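# Fill three upright boxes with one soap each, lids closed

## Task

Finish with all three boxes standing upright, each containing exactly one soap bar and each covered by its lid; a box that ends up closed can be empty.

## Robot and tools

Robot: two six-joint arms, left_arm and right_arm, each ending in a parallel two-finger gripper. Scene frame: origin on the table top halfway between the nominal arm bases, +z up, +x out over the table, left_arm on the +y side (image sides may not match). Calibrated bases: left_arm at (-0.046, +0.275, 0) m with quat_wxyz (+1.000, 0, 0, +0.012); right_arm at (-0.022, -0.322, 0) m with quat_wxyz (+1.000, 0, 0, -0.026); both bases have +z up. Each arm's end_effector_position (metres, the point between the finger pads, about 1 cm short of the tips) and end_effector_quat_wxyz are reported in that arm's own base frame and may be off by a few cm. The gripper's fingers point along its +z and open along its y. Fixed cameras cam_high and cam_low (896x504) and the table use the scene frame; cam_left_wrist and cam_right_wrist (672x504) ride on the grippers.

Joint order, used in every row and every per-joint list: wrist pitch (joint4), waist (joint1), wrist roll (joint6), wrist yaw (joint5), elbow (joint3), shoulder (joint2). Stated ranges in rad: wrist pitch -1.693..1.571, waist -2.880..2.880, wrist roll -2.094..2.094, wrist yaw -1.571..1.571, elbow 0.000..3.019, shoulder 0.000..3.142; true ends may differ by up to 0.084 rad.

A row is one flat list of 14 numbers, each in [-1, 1], always covering both arms: left_arm's six joint values then its opening, then right_arm's six joint values then its opening. Joint values are offsets (not poses) from the Joint targets shown in the latest result, scaled so that 1.0 equals 2.811 rad for waist and shoulder, 2.53 for elbow, 2.575 for wrist pitch, 8.12 for wrist yaw and 9.528 for wrist roll. Offsets are not cumulative within a call's rows but each new action or call starts from the updated targets, so sending the same offset again moves further. Send 0 to keep an arm's joints where commanded. The opening is absolute: +1 fully open, -1 shut; to leave a gripper unchanged, repeat its current command (0 means half-open, not 'no change').

execute_actions(actions, cameras): actions is a list of actions, each a table of 1 to 15 rows; each row lasts one 1/30 s step and the last row is held until 15 steps pass. An empty list just reports state. An action asking any joint more than 0.084 rad past its range is rejected for both arms; a malformed first action voids the call. cameras selects images (omit, null or ["all"] for all, [] for none; unknown names void the call).

move(target, speed, blend, opening_speed, blocking, cameras): target is one 14-number row or a list of up to 15 rows, all offsets from the same current Joint targets (not chained). Joints interpolate together, so the gripper path curves and avoids nothing. speed is rad/s for the joint travelling farthest (0.01 to 12.57, default 0.5), one value or one per target. blend (rad) rounds corners between listed targets. opening_speed (0.2 or more, per second on the -1..+1 scale) ramps the fingers; use a low value to close gently. blocking=false returns after about 0.5 s while the motion continues. The 'move:' line reports done, off_target (stopped more than 0.035 rad away, e.g. blocked by friction, load or contact), moving, held (a check withheld steps or the clearance check stopped it) or fault, plus limits=held if steps were withheld. Moves over 10 s stop short.

wait(seconds 0 to 10) lets time pass holding commands. stop brakes a running move. zoom_image(camera, region [x0,y0,x1,y1] pixels, at most 504x504) enlarges part of the latest image. read_manual gives only licence text. finished_scene(scene) ends the current scene irreversibly; give the current scene's number.

Result lines: Joint positions and Joint velocities per arm in the joint order above, then finger gap (m; 0.094 fully open). Joint targets are the base for your next offsets. grip_measured is the finger opening on the command scale; a firm hard grasp reads slightly below the object's true width. grip_effort_nm is gripper motor effort (negative closes) and is not a reliable grasp sign. Joint torques include gravity, have offsets, and indices 1 and 5 wrap at ±28 N m. 'joint sent to its limit' means a joint was clamped at its end; 'joint command not followed' means the clearance check altered targets. Step readings list joint positions at some steps. Motor temperatures, MOTOR HOT and OVER-TEMPERATURE FAULT lines warn of heating: holding loads, stretching out or pushing into obstacles heats motors, and at 100 °C the arm goes limp and drops for 30 s or more.

Motion limits: each joint's target can lead its measured angle only by a fixed amount, and if targets would shift the gripper more than 110 mm, they are scaled back, so big moves need several actions. Tiny offsets may not start a joint. After pushing into something, command targets back past the measured positions to release. Time passes while you think, and a running move keeps going.

Avoid: knocking anything off the table or leaving it off the table; dropping parts or releasing them while moving; fast or hard contacts; the two arms hitting or squeezing each other (this can fail the scene); closing a gripper on the other arm's fingers; over-squeezing soft items. Occasionally an outside nudge may shift a loose object, so check images before finishing.

Each tool is called after "Call:" by a JSON object that holds its "fn" and its "kwargs", one argument or row to a line.

## Session

Call:
{"fn": "execute_actions", "kwargs": {
  "actions": []
}}

Scene clock: 0.00 s.
left_arm: end_effector_position=(+0.5905, -0.2707, +0.2097) grip_measured=+1.000 grip_effort_nm=n/a end_effector_quat_wxyz=(+0.442, -0.131, +0.873, +0.161) | right_arm: end_effector_position=(+0.1384, +0.3040, +0.3106) grip_measured=+1.000 grip_effort_nm=n/a end_effector_quat_wxyz=(+0.083, -0.601, +0.786, +0.123)
Joint names: [wrist pitch, waist, wrist roll, wrist yaw, elbow, shoulder]
Joint positions: left_arm=[-0.693 -0.629 -0.666 -0.848 1.484 1.795 0.094] | right_arm=[-1.458 1.064 -0.221 -0.157 1.194 1.054 0.094]
Joint velocities: within noise
Joint torques (N m): no reading
Motor temperatures (°C): left_arm=[31 32 31 29 29 32 33] | right_arm=[34 34 31 31 34 30 30]
Heat: left arm: hottest gripper 33 °C; right arm: hottest waist 34 °C.
Joint targets: left_arm=[-0.691 -0.629 -0.666 -0.848 1.507 1.800] | right_arm=[-1.457 1.064 -0.221 -0.157 1.218 1.057]
Tool commands: left_gripper/opening=+1.0 right_gripper/opening=+1.0

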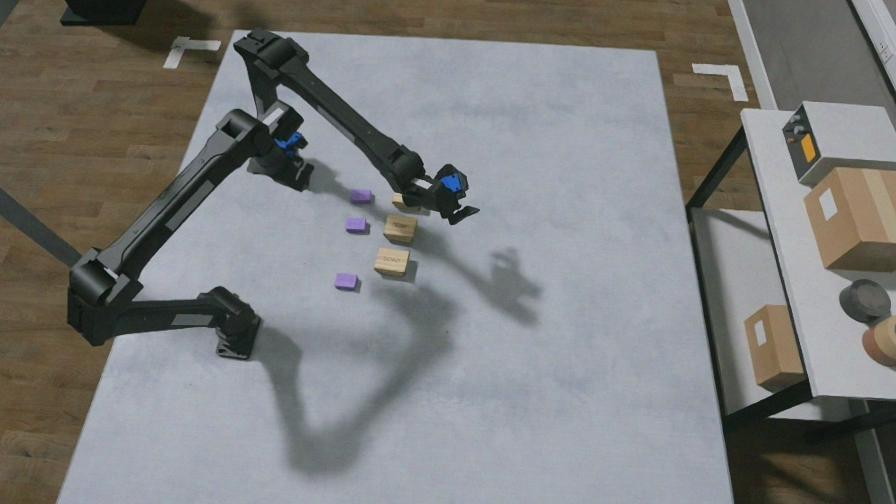

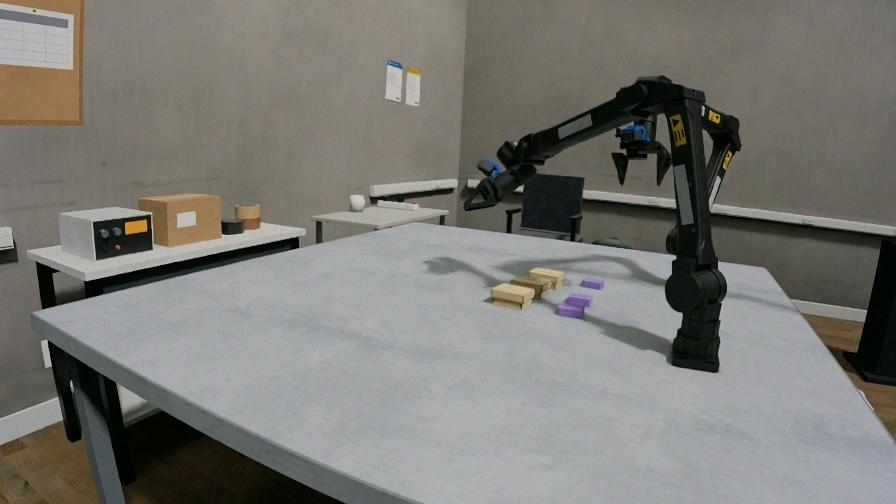

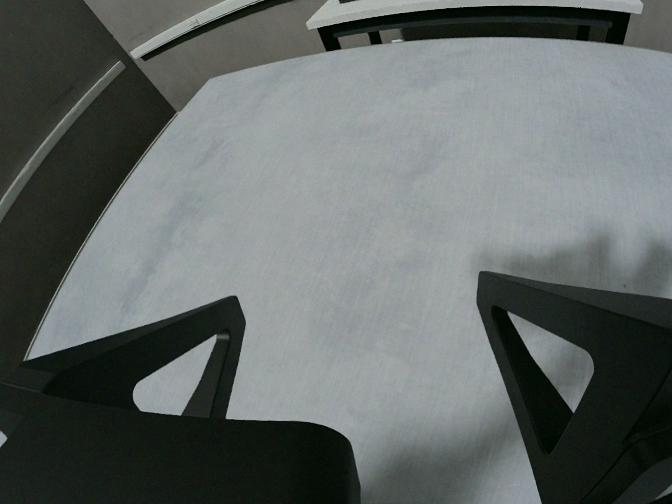

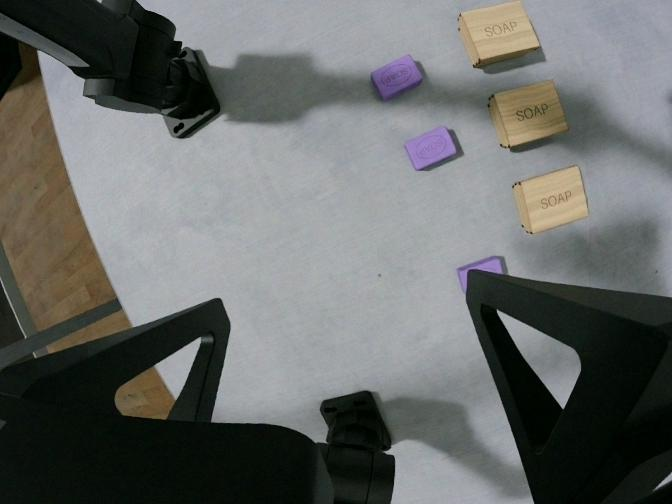

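Call:
{"fn": "zoom_image", "kwargs": {
  "camera": "cam_high",
  "region": [300, 160, 480, 300]
}}

Call:
{"fn": "zoom_image", "kwargs": {
  "camera": "cam_low",
  "region": [470, 250, 630, 340]
}}

Call:
{"fn": "zoom_image", "kwargs": {
  "camera": "cam_right_wrist",
  "region": [360, 0, 620, 300]
}}

Scaled by 2.800 (camera's finer frame: 1280x720).

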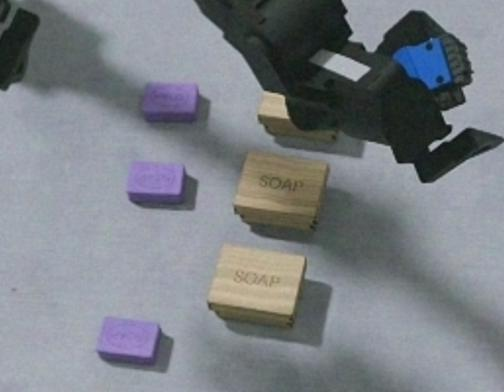

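Scaled by 3.150 (camera's finer frame: 1280x720).

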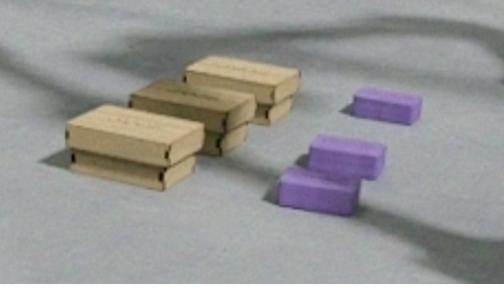

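Scaled by 1.680 (camera's finer frame: 960x720).

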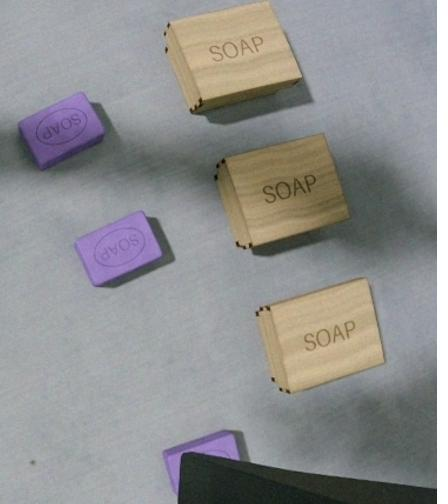

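Call:
{"fn": "move", "kwargs": {
  "target": [0,0.32,0,0,0,-0.249,1,0.0466,-0.1281,0.1051,0.0193,0.0202,0.1513,1],
  "speed": 0.9
}}

Scene clock: 186.73 s.
left_arm: end_effector_position=(+0.3870, +0.2392, +0.5915) grip_measured=+1.000 grip_effort_nm=-0.007 end_effector_quat_wxyz=(+0.598, -0.548, +0.543, +0.216) | right_arm: end_effector_position=(+0.3130, +0.2675, +0.1712) grip_measured=+1.000 grip_effort_nm=-0.051 end_effector_quat_wxyz=(-0.013, +0.030, +0.999, -0.010)
Joint positions: left_arm=[-0.693 0.268 -0.666 -0.848 1.484 1.084 0.094] | right_arm=[-1.346 0.707 0.768 -0.003 1.21 1.468 0.094]
Joint torques (N m): left_arm=[2.5 -1.38 -0.04 -0.21 13.23 -7.06] | right_arm=[0.64 -0.32 0.13 -0.04 14.34 -10.7]
Motor temperatures (°C): left_arm=[30 31 29 29 43 38 30] | right_arm=[33 34 29 30 45 30 30]
Heat: left arm: hottest elbow 43 °C; right arm: hottest elbow 45 °C.
Joint targets: left_arm=[-0.691 0.271 -0.666 -0.848 1.507 1.101] | right_arm=[-1.337 0.704 0.780 -0.001 1.268 1.482]
move: off_target (right_arm); right_arm: the elbow is farthest, 0.059 rad from its target

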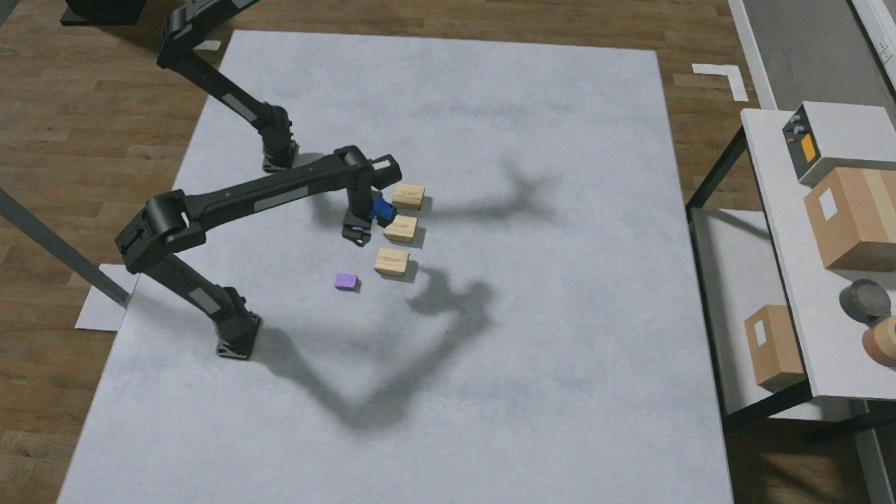

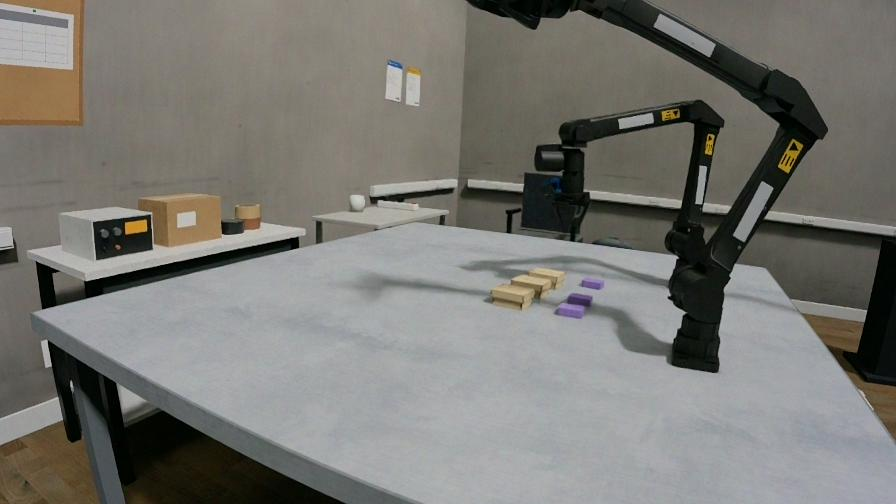

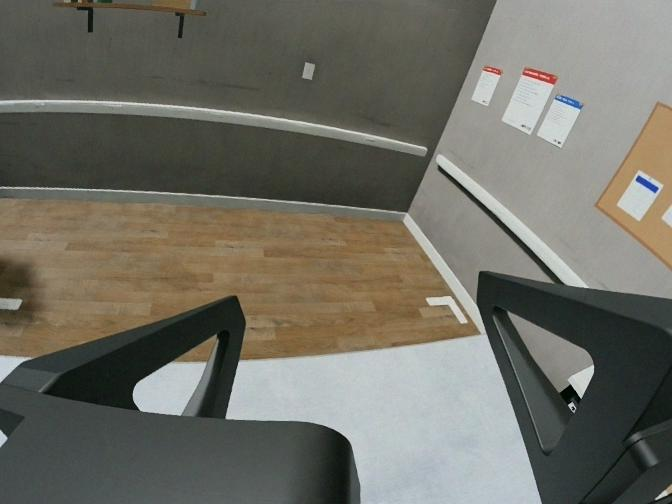

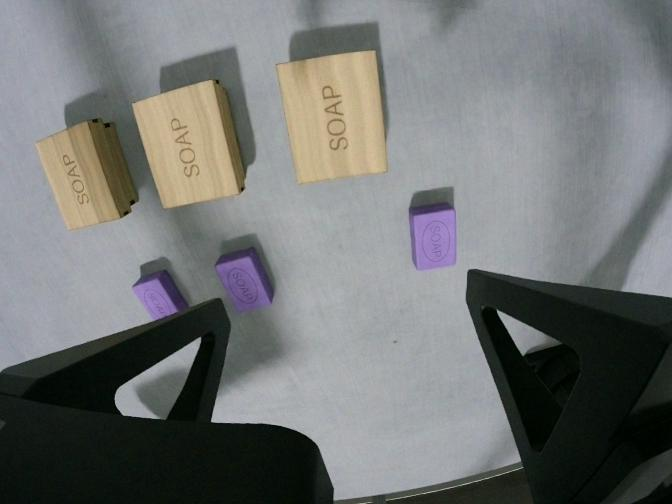

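Call:
{"fn": "move", "kwargs": {
  "target": [0,0,0,0,0,0,1,0.0462,-0.0299,-0.0094,0,0.0099,0.0423,1],
  "speed": 0.6
}}

Scene clock: 237.07 s.
left_arm: end_effector_position=(+0.3870, +0.2392, +0.5915) grip_measured=+1.000 grip_effort_nm=-0.012 end_effector_quat_wxyz=(+0.598, -0.548, +0.543, +0.216) | right_arm: end_effector_position=(+0.3688, +0.2637, +0.1302) grip_measured=+1.000 grip_effort_nm=-0.056 end_effector_quat_wxyz=(-0.004, +0.041, +0.999, -0.002)
Joint positions: left_arm=[-0.693 0.268 -0.666 -0.848 1.484 1.084 0.094] | right_arm=[-1.227 0.621 0.703 -0.001 1.238 1.59 0.094]
Joint torques (N m): left_arm=[2.48 -1.32 -0.04 -0.21 13.22 -7.06] | right_arm=[0.68 -0.15 -0.1 -0.09 13.91 -12.69]
Heat: left arm: hottest elbow 44 °C; right arm: hottest elbow 48 °C.
Joint targets: left_arm=[-0.691 0.271 -0.666 -0.848 1.507 1.101] | right_arm=[-1.218 0.620 0.690 -0.001 1.294 1.601]
move: off_target (right_arm); right_arm: the elbow is farthest, 0.055 rad from its target

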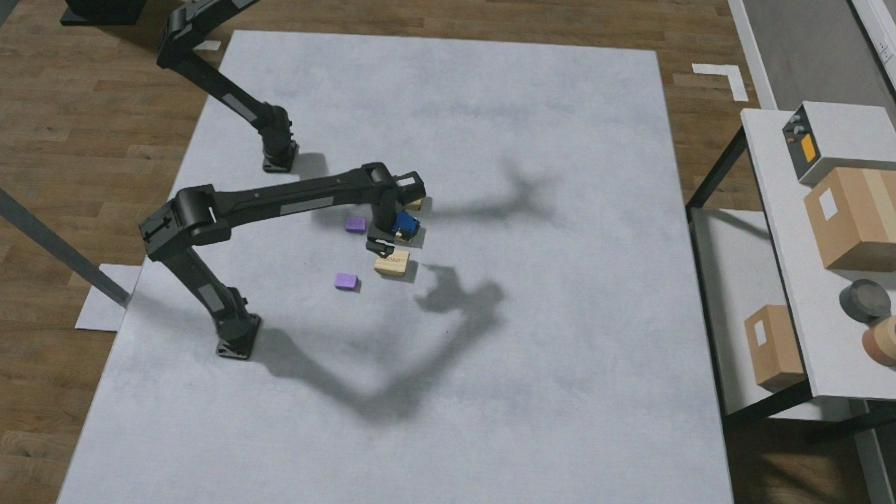

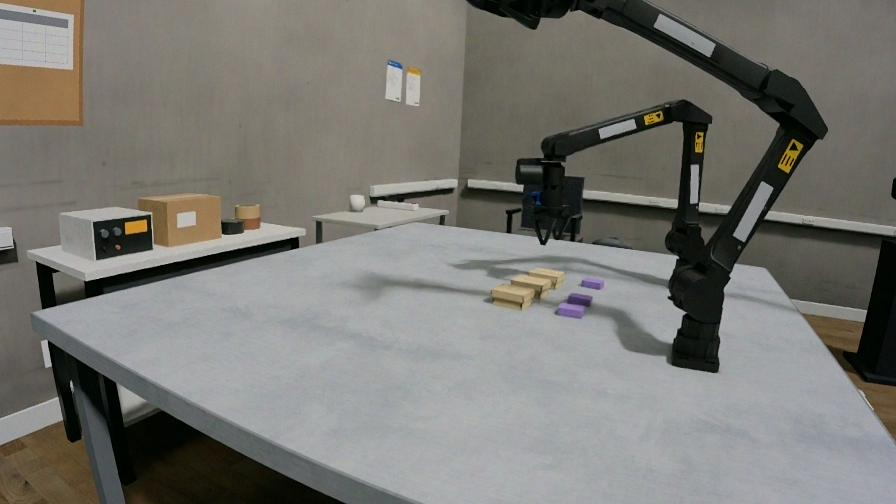

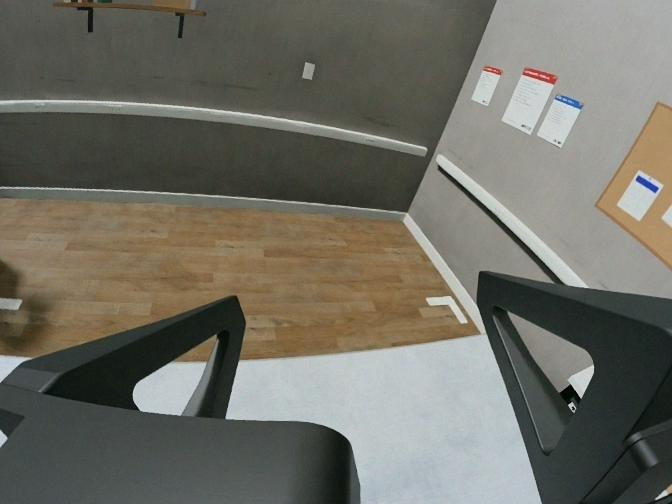

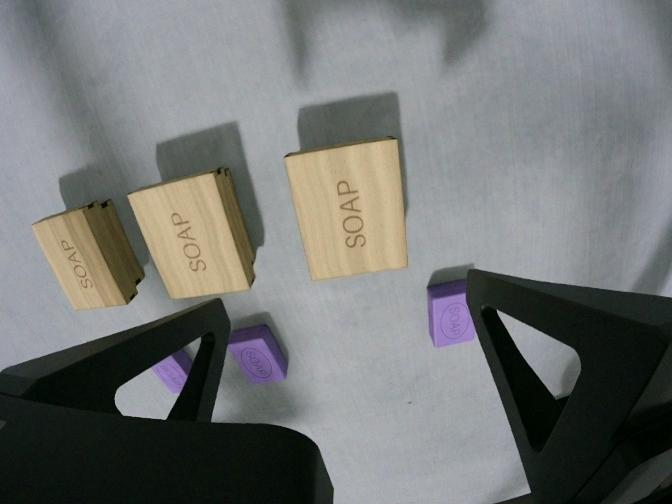

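Call:
{"fn": "move", "kwargs": {
  "target": [0,0,0,0,0,0,1,0.0629,-0.0057,-0.0021,0,-0.03,0.0277,1],
  "speed": 0.4,
  "cameras": ["cam_right_wrist","cam_low"]
}}

Call:
{"fn": "zoom_image", "kwargs": {
  "camera": "cam_low",
  "region": [470, 220, 630, 340]
}}

Scene clock: 274.57 s.
left_arm: end_effector_position=(+0.3870, +0.2392, +0.5915) grip_measured=+1.000 grip_effort_nm=-0.007 end_effector_quat_wxyz=(+0.598, -0.548, +0.543, +0.216) | right_arm: end_effector_position=(+0.4010, +0.2805, +0.0973) grip_measured=+1.000 grip_effort_nm=-0.051 end_effector_quat_wxyz=(+0.030, +0.036, +0.999, +0.023)
Joint positions: left_arm=[-0.693 0.268 -0.666 -0.848 1.484 1.084 0.094] | right_arm=[-1.065 0.611 0.682 -0.001 1.231 1.661 0.094]
Joint torques (N m): left_arm=[2.48 -1.32 -0.04 -0.21 13.2 -6.95] | right_arm=[0.75 -0.67 -0.12 -0.1 7.98 -13.16]
Motor temperatures (°C): left_arm=[29 31 29 28 45 33 30] | right_arm=[33 34 29 30 50 32 30]
Heat: left arm: hottest elbow 45 °C; right arm: hottest elbow 50 °C.
Joint targets: left_arm=[-0.691 0.271 -0.666 -0.848 1.507 1.101] | right_arm=[-1.056 0.604 0.670 -0.001 1.218 1.679]
move: done
Images, in order (width x height): cam_low 896x504, cam_right_wrist 672x504.

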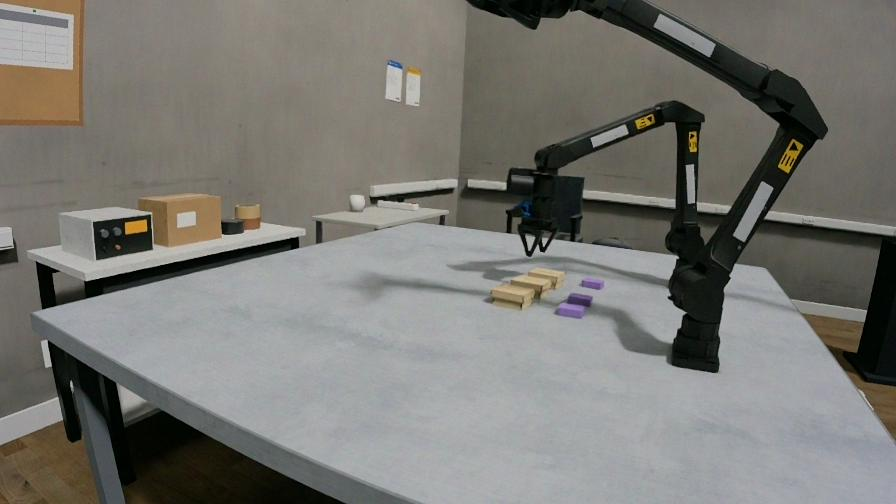

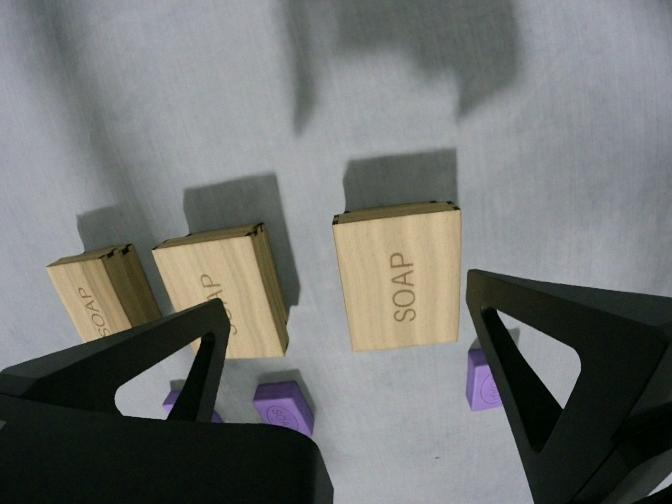

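Scaled by 3.150 (camera's finer frame: 1280x720).

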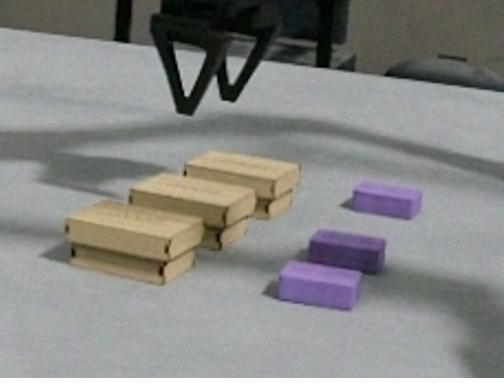

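Call:
{"fn": "move", "kwargs": {
  "target": [0,0,0,0,0,0,1,0.0101,-0.0021,0.0016,0,-0.0324,0.0068,1],
  "speed": 0.3,
  "cameras": ["cam_right_wrist"]
}}

Scene clock: 300.90 s.
left_arm: end_effector_position=(+0.3870, +0.2392, +0.5915) grip_measured=+1.000 grip_effort_nm=-0.012 end_effector_quat_wxyz=(+0.598, -0.548, +0.543, +0.216) | right_arm: end_effector_position=(+0.3782, +0.2616, +0.0610) grip_measured=+1.000 grip_effort_nm=-0.051 end_effector_quat_wxyz=(+0.001, +0.038, +0.999, +0.001)
Joint positions: left_arm=[-0.693 0.268 -0.666 -0.848 1.484 1.084 0.094] | right_arm=[-1.039 0.606 0.682 -0.001 1.148 1.678 0.094]
Joint torques (N m): left_arm=[2.5 -1.32 -0.04 -0.21 13.2 -7] | right_arm=[0.66 -0.73 0.05 -0.1 7.45 -12.57]
Heat: left arm: hottest elbow 45 °C; right arm: hottest elbow 47 °C.
Joint targets: left_arm=[-0.691 0.271 -0.666 -0.848 1.507 1.101] | right_arm=[-1.030 0.598 0.686 -0.001 1.136 1.698]
move: done

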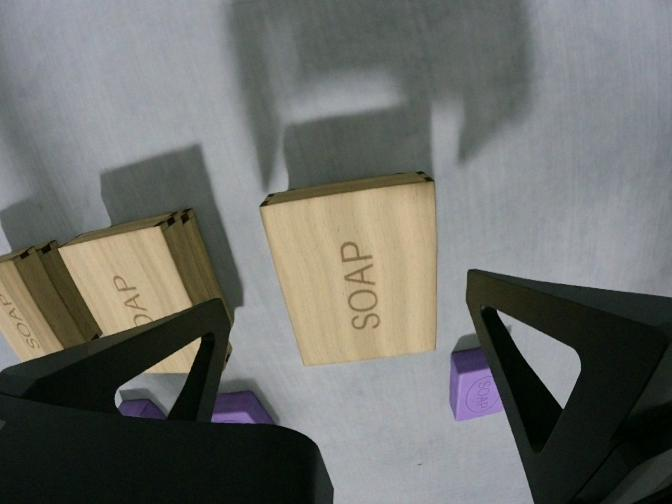

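Call:
{"fn": "move", "kwargs": {
  "target": [0,0,0,0,0,0,1,0.026,-0.0043,0,0,-0.0119,0.0135,1],
  "speed": 0.15,
  "cameras": ["cam_right_wrist","cam_low"]
}}

Call:
{"fn": "zoom_image", "kwargs": {
  "camera": "cam_low",
  "region": [470, 220, 630, 340]
}}

Scene clock: 316.60 s.
left_arm: end_effector_position=(+0.3870, +0.2392, +0.5915) grip_measured=+1.000 grip_effort_nm=-0.017 end_effector_quat_wxyz=(+0.598, -0.548, +0.543, +0.216) | right_arm: end_effector_position=(+0.3813, +0.2569, +0.0351) grip_measured=+1.000 grip_effort_nm=-0.046 end_effector_quat_wxyz=(+0.001, +0.044, +0.999, +0.001)
Joint positions: left_arm=[-0.693 0.268 -0.666 -0.848 1.484 1.084 0.094] | right_arm=[-0.972 0.593 0.682 -0.001 1.118 1.715 0.094]
Joint torques (N m): left_arm=[2.47 -1.38 -0.03 -0.21 13.22 -7] | right_arm=[0.7 -0.62 0.05 -0.1 7.09 -12.69]
Motor temperatures (°C): left_arm=[29 31 29 28 45 33 30] | right_arm=[33 34 29 30 45 32 30]
Heat: left arm: hottest elbow 45 °C; right arm: hottest elbow 45 °C.
Joint targets: left_arm=[-0.691 0.271 -0.666 -0.848 1.507 1.101] | right_arm=[-0.963 0.586 0.686 -0.001 1.105 1.735]
move: done
Images, in order (width x height): cam_low 896x504, cam_right_wrist 672x504.

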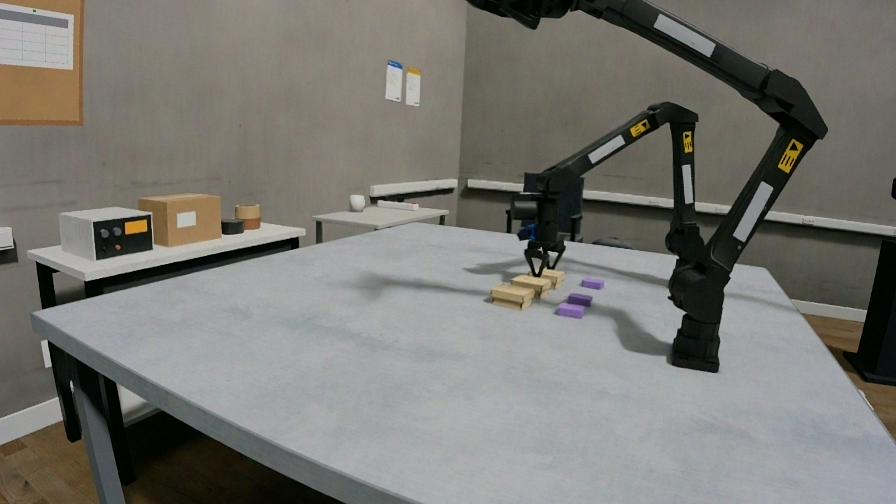

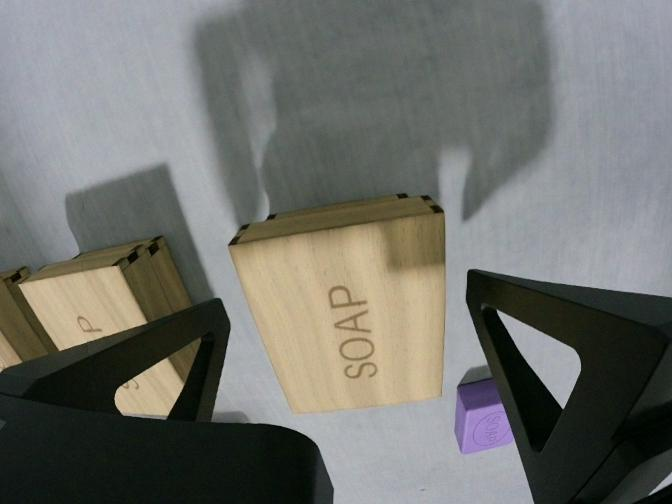

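Scaled by 3.150 (camera's finer frame: 1280x720).

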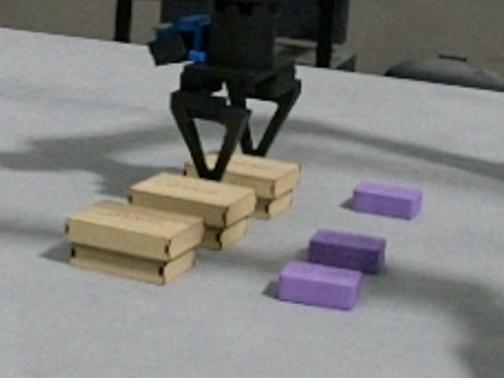

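Call:
{"fn": "move", "kwargs": {
  "target": [0,0,0,0,0,0,1,0,0,0,0,0,0,0.1],
  "opening_speed": 0.4,
  "cameras": ["cam_right_wrist"]
}}

Scene clock: 331.97 s.
left_arm: end_effector_position=(+0.3870, +0.2392, +0.5915) grip_measured=+1.000 grip_effort_nm=-0.012 end_effector_quat_wxyz=(+0.598, -0.548, +0.543, +0.216) | right_arm: end_effector_position=(+0.3815, +0.2566, +0.0351) grip_measured=+0.367 grip_effort_nm=-1.077 end_effector_quat_wxyz=(+0.001, +0.044, +0.999, +0.001)
Joint positions: left_arm=[-0.693 0.268 -0.666 -0.848 1.484 1.084 0.094] | right_arm=[-0.972 0.593 0.682 -0.001 1.118 1.715 0.064]
Joint torques (N m): left_arm=[2.48 -1.38 -0.04 -0.21 13.2 -7] | right_arm=[0.7 -0.56 0.05 -0.11 7.09 -12.69]
Heat: left arm: hottest elbow 46 °C; right arm: hottest elbow 44 °C.
Joint targets: left_arm=[-0.691 0.271 -0.666 -0.848 1.507 1.101] | right_arm=[-0.963 0.586 0.686 -0.001 1.105 1.735]
move: done

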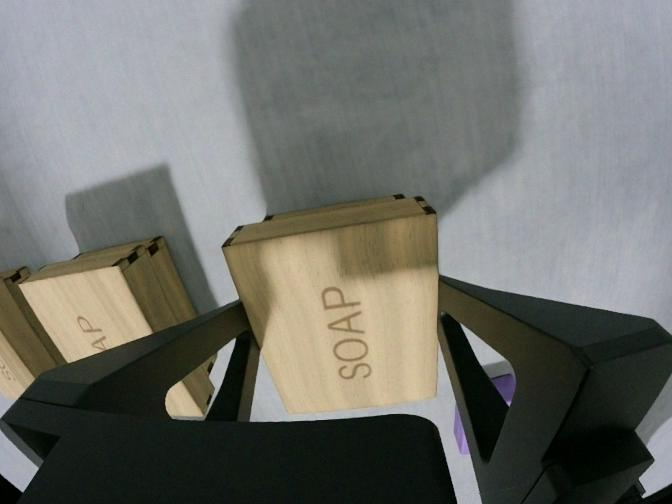

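Call:
{"fn": "move", "kwargs": {
  "target": [0,0,0,0,0,0,1,-0.0474,0,0,0,0.0486,-0.0235,0.1],
  "speed": 0.3,
  "cameras": ["cam_right_wrist","cam_low","cam_high"]
}}

Call:
{"fn": "zoom_image", "kwargs": {
  "camera": "cam_low",
  "region": [470, 220, 630, 340]
}}

Scene clock: 346.47 s.
left_arm: end_effector_position=(+0.3870, +0.2392, +0.5915) grip_measured=+1.000 grip_effort_nm=-0.007 end_effector_quat_wxyz=(+0.598, -0.548, +0.543, +0.216) | right_arm: end_effector_position=(+0.3862, +0.2598, +0.0740) grip_measured=+0.367 grip_effort_nm=-1.072 end_effector_quat_wxyz=(+0.000, +0.044, +0.999, +0.001)
Joint positions: left_arm=[-0.693 0.268 -0.666 -0.848 1.484 1.084 0.094] | right_arm=[-1.077 0.593 0.682 -0.001 1.182 1.674 0.064]
Joint torques (N m): left_arm=[2.5 -1.38 -0.04 -0.21 13.22 -7] | right_arm=[0.1 -0.56 0.05 -0.11 12.72 -14.51]
Heat: left arm: hottest elbow 46 °C; right arm: hottest elbow 44 °C.
Joint targets: left_arm=[-0.691 0.271 -0.666 -0.848 1.507 1.101] | right_arm=[-1.085 0.586 0.686 -0.001 1.229 1.669]
move: off_target (right_arm); right_arm: the elbow is farthest, 0.046 rad from its target
Images, in order (width x height): cam_high 896x504, cam_low 896x504, cam_right_wrist 672x504.

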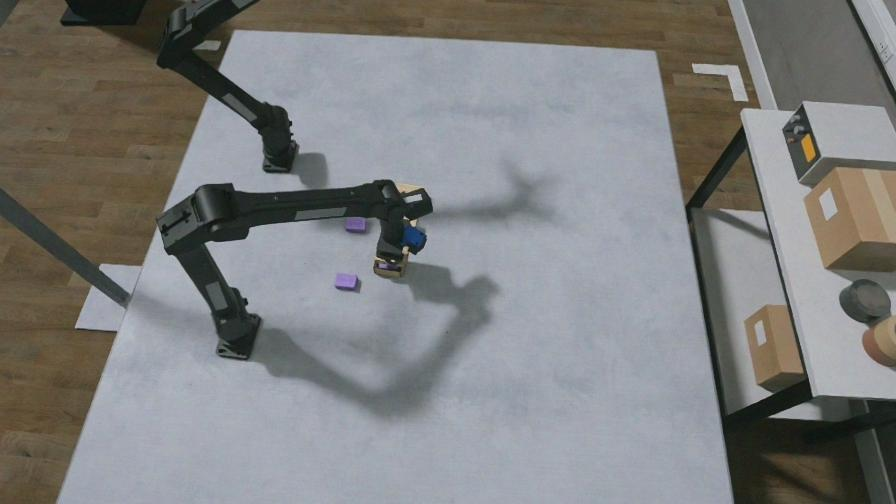

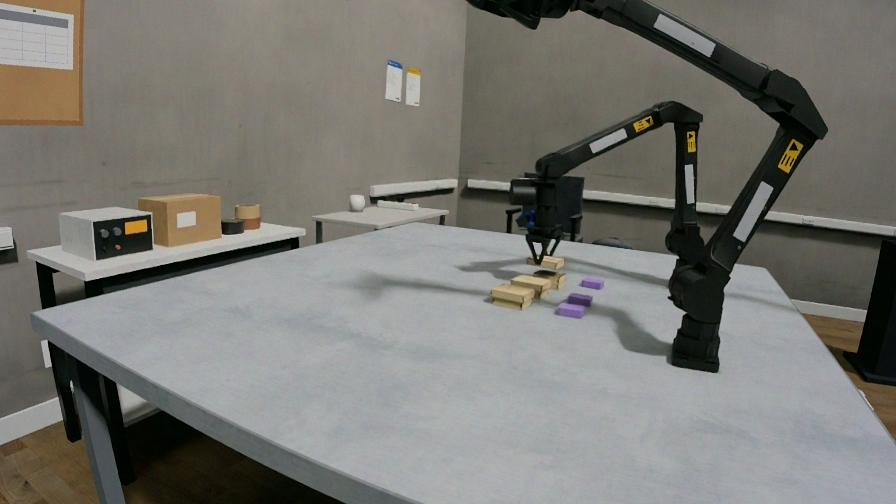

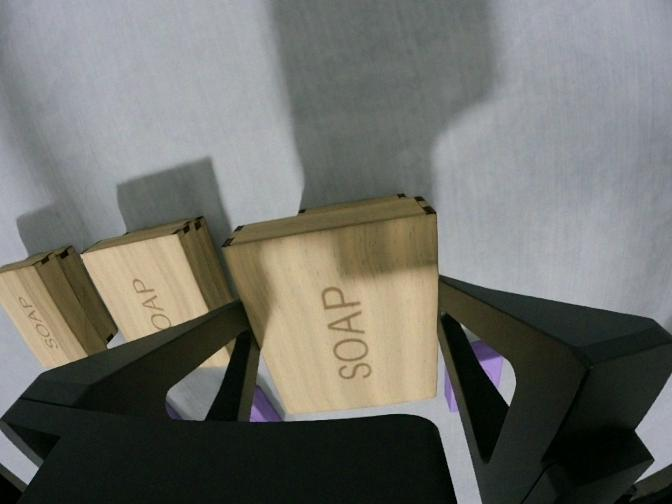

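Scaled by 3.150 (camera's finer frame: 1280x720).

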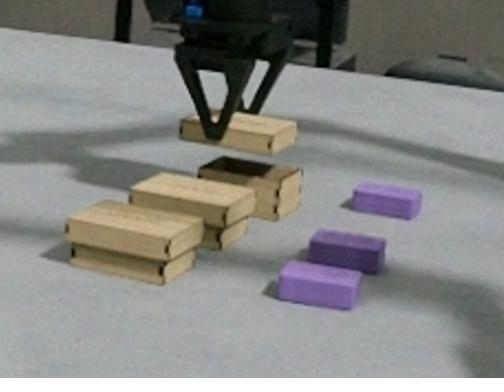

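Call:
{"fn": "move", "kwargs": {
  "target": [0,0,0,0,0,0,1,0.033,-0.1238,-0.0382,0,-0.0929,-0.0374,0.1],
  "speed": 0.4,
  "cameras": ["cam_right_wrist","cam_low","cam_high"]
}}

Call:
{"fn": "zoom_image", "kwargs": {
  "camera": "cam_low",
  "region": [470, 200, 670, 340]
}}

Call:
{"fn": "zoom_image", "kwargs": {
  "camera": "cam_high",
  "region": [320, 180, 460, 300]
}}

Scene clock: 372.13 s.
left_arm: end_effector_position=(+0.3870, +0.2392, +0.5915) grip_measured=+1.000 grip_effort_nm=-0.012 end_effector_quat_wxyz=(+0.598, -0.548, +0.543, +0.216) | right_arm: end_effector_position=(+0.4000, +0.0970, +0.0562) grip_measured=+0.367 grip_effort_nm=-1.077 end_effector_quat_wxyz=(-0.005, +0.048, +0.999, -0.001)
Joint positions: left_arm=[-0.693 0.268 -0.666 -0.848 1.484 1.084 0.094] | right_arm=[-1.009 0.239 0.334 -0.001 1.007 1.579 0.064]
Joint torques (N m): left_arm=[2.48 -1.44 -0.04 -0.21 13.22 -7] | right_arm=[0.72 -0.03 -0.1 -0.14 7.1 -13.45]
Heat: left arm: hottest elbow 46 °C; right arm: hottest elbow 45 °C.
Joint targets: left_arm=[-0.691 0.271 -0.666 -0.848 1.507 1.101] | right_arm=[-1.000 0.238 0.322 -0.001 0.993 1.564]
move: done
Images, in order (width x height): cam_high 896x504, cam_low 896x504, cam_right_wrist 672x504.

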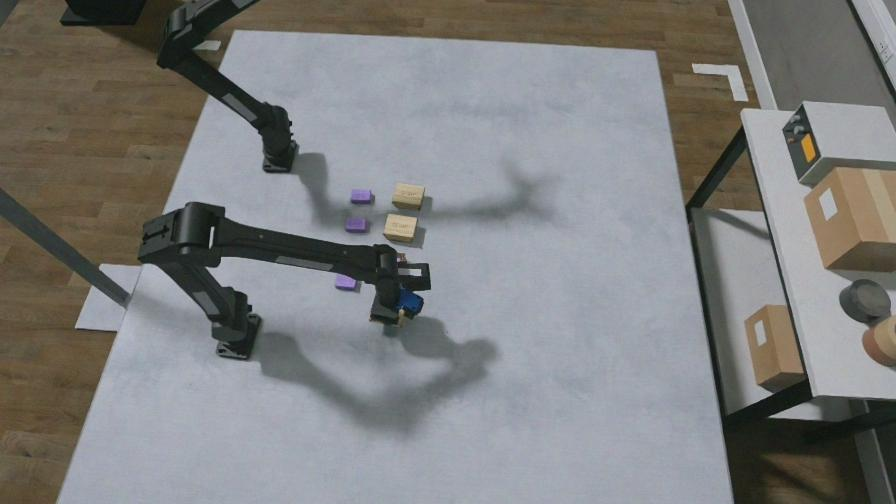

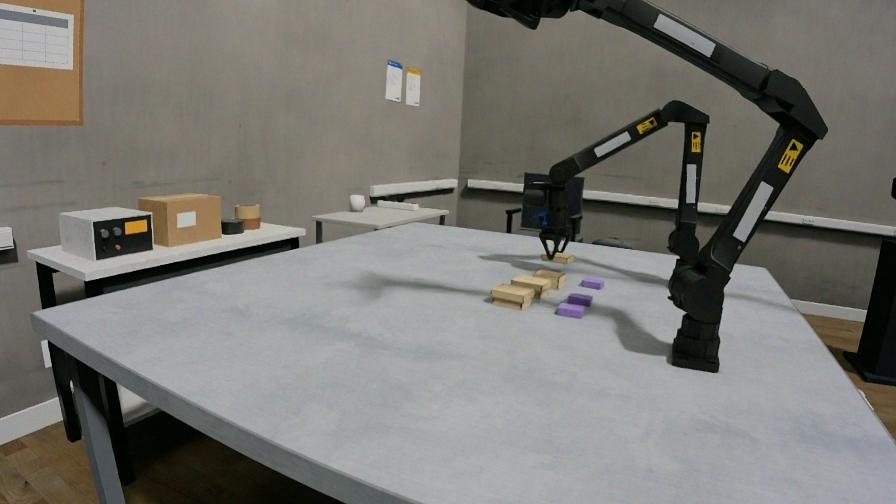

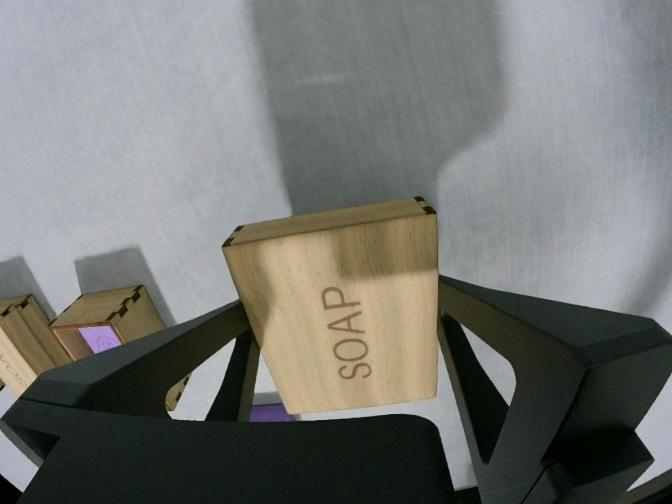

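Scaled by 2.520 (camera's finer frame: 1280x720).

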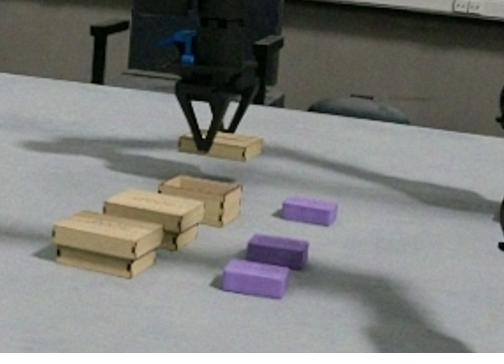

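Scaled by 3.600 (camera's finer frame: 1280x720).

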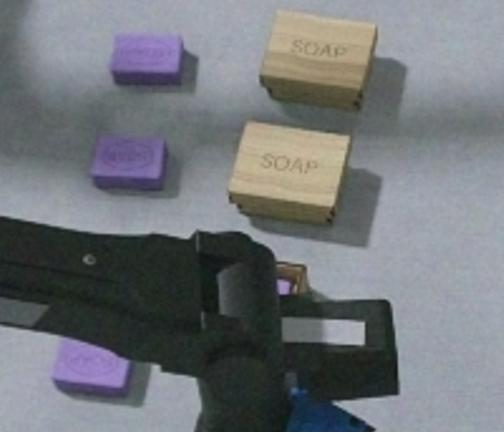

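Call:
{"fn": "zoom_image", "kwargs": {
  "camera": "cam_right_wrist",
  "region": [0, 220, 240, 430]
}}

Scaled by 2.100 (camera's finer frame: 960x720).

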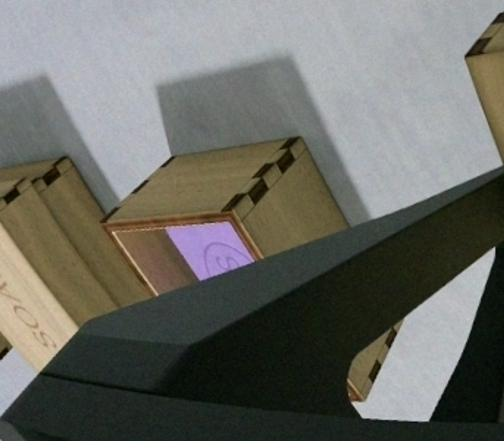

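Call:
{"fn": "move", "kwargs": {
  "target": [0,0,0,0,0,0,1,-0.033,0.1284,0.039,0,0.0929,0.0383,0.1],
  "speed": 0.4,
  "cameras": ["cam_right_wrist","cam_low"]
}}

Call:
{"fn": "zoom_image", "kwargs": {
  "camera": "cam_low",
  "region": [490, 230, 610, 320]
}}

Scene clock: 396.10 s.
left_arm: end_effector_position=(+0.3870, +0.2392, +0.5915) grip_measured=+1.000 grip_effort_nm=-0.017 end_effector_quat_wxyz=(+0.598, -0.548, +0.543, +0.216) | right_arm: end_effector_position=(+0.3825, +0.2611, +0.0826) grip_measured=+0.367 grip_effort_nm=-1.077 end_effector_quat_wxyz=(+0.007, +0.041, +0.999, +0.006)
Joint positions: left_arm=[-0.693 0.268 -0.666 -0.848 1.484 1.084 0.094] | right_arm=[-1.078 0.6 0.681 -0.001 1.174 1.648 0.064]
Joint torques (N m): left_arm=[2.5 -1.38 -0.04 -0.21 13.22 -7] | right_arm=[0.13 -0.09 0.11 -0.11 13.39 -12.1]
Heat: left arm: hottest elbow 47 °C; right arm: hottest elbow 44 °C.
Joint targets: left_arm=[-0.691 0.271 -0.666 -0.848 1.507 1.101] | right_arm=[-1.085 0.599 0.693 -0.001 1.228 1.672]
move: off_target (right_arm); right_arm: the elbow is farthest, 0.054 rad from its target
Images, in order (width x height): cam_low 896x504, cam_right_wrist 672x504.

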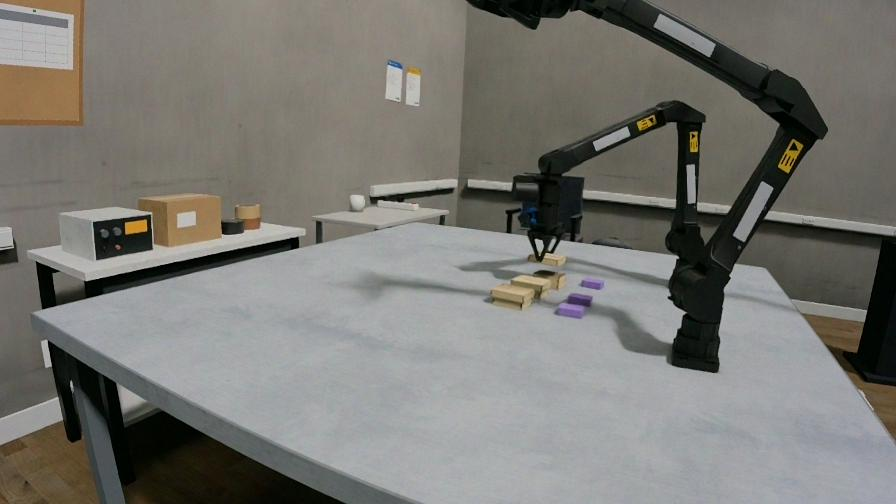

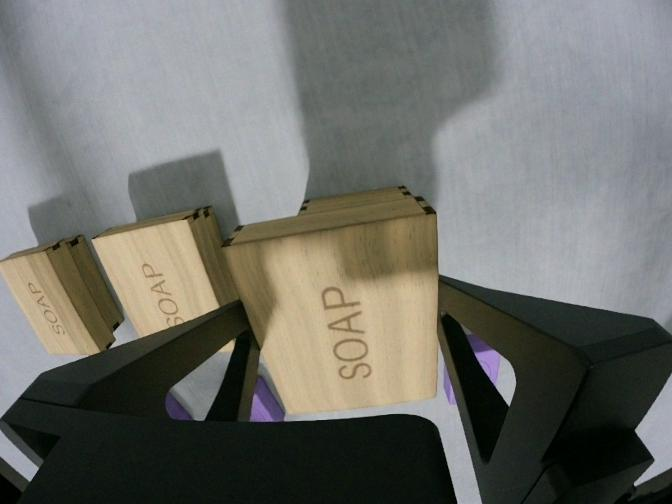

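Scaled by 4.200 (camera's finer frame: 1280x720).

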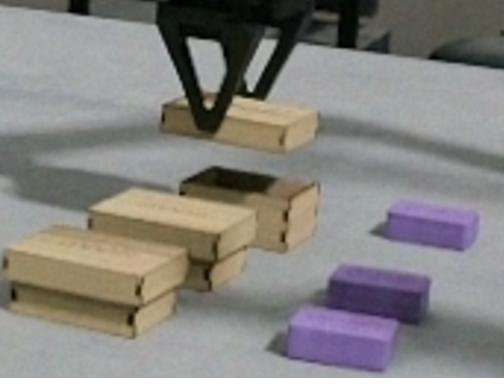

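Call:
{"fn": "move", "kwargs": {
  "target": [0,0,0,0,0,0,1,0.0237,-0.0043,0,0,-0.0379,0.01,0.1],
  "speed": 0.2,
  "cameras": ["cam_right_wrist","cam_low"]
}}

Call:
{"fn": "zoom_image", "kwargs": {
  "camera": "cam_low",
  "region": [510, 230, 600, 300]
}}

Call:
{"fn": "zoom_image", "kwargs": {
  "camera": "cam_right_wrist",
  "region": [210, 150, 460, 440]
}}

Scene clock: 415.73 s.
left_arm: end_effector_position=(+0.3870, +0.2392, +0.5915) grip_measured=+1.000 grip_effort_nm=-0.007 end_effector_quat_wxyz=(+0.598, -0.548, +0.543, +0.216) | right_arm: end_effector_position=(+0.3810, +0.2571, +0.0589) grip_measured=+0.367 grip_effort_nm=-1.082 end_effector_quat_wxyz=(+0.001, +0.044, +0.999, +0.001)
Joint positions: left_arm=[-0.693 0.268 -0.666 -0.848 1.484 1.084 0.094] | right_arm=[-1.033 0.594 0.682 -0.001 1.145 1.68 0.064]
Joint torques (N m): left_arm=[2.48 -1.44 -0.04 -0.21 13.2 -7] | right_arm=[0.75 -0.62 0.11 -0.11 7.46 -12.57]
Heat: left arm: hottest elbow 47 °C; right arm: hottest elbow 49 °C.
Joint targets: left_arm=[-0.691 0.271 -0.666 -0.848 1.507 1.101] | right_arm=[-1.024 0.587 0.693 -0.001 1.133 1.700]
move: done
Images, in order (width x height): cam_low 896x504, cam_right_wrist 672x504.

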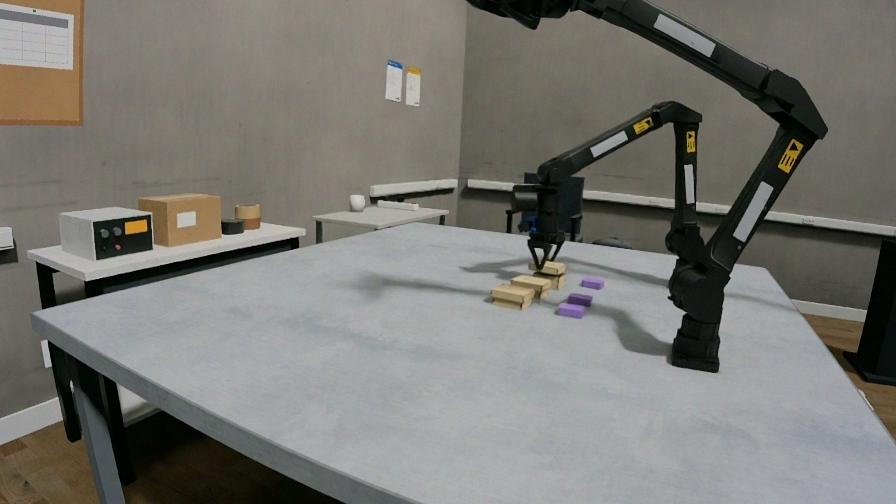

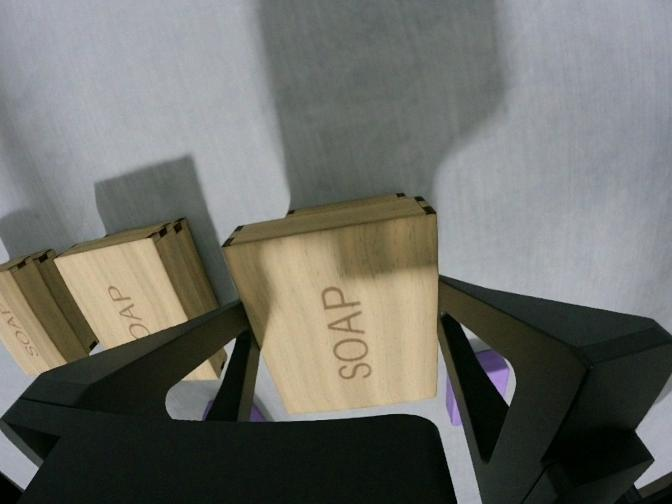

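Scaled by 5.600 (camera's finer frame: 1280x720).

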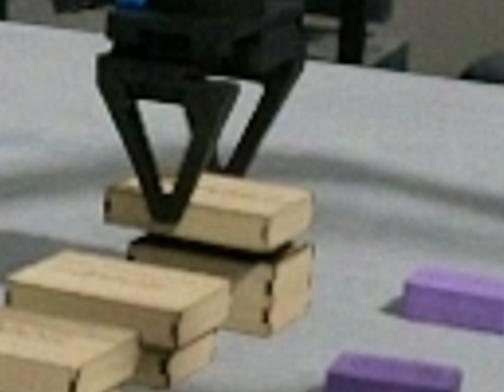

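Scaled by 1.738 (camera's finer frame: 960x720).

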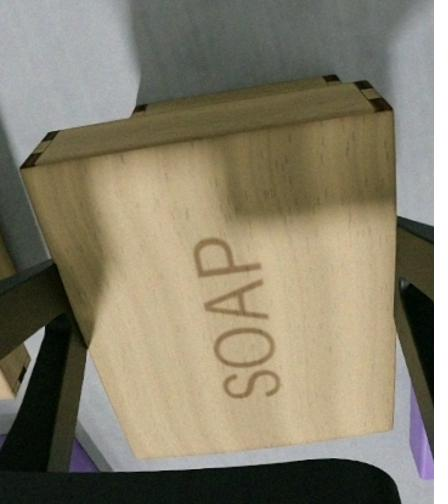

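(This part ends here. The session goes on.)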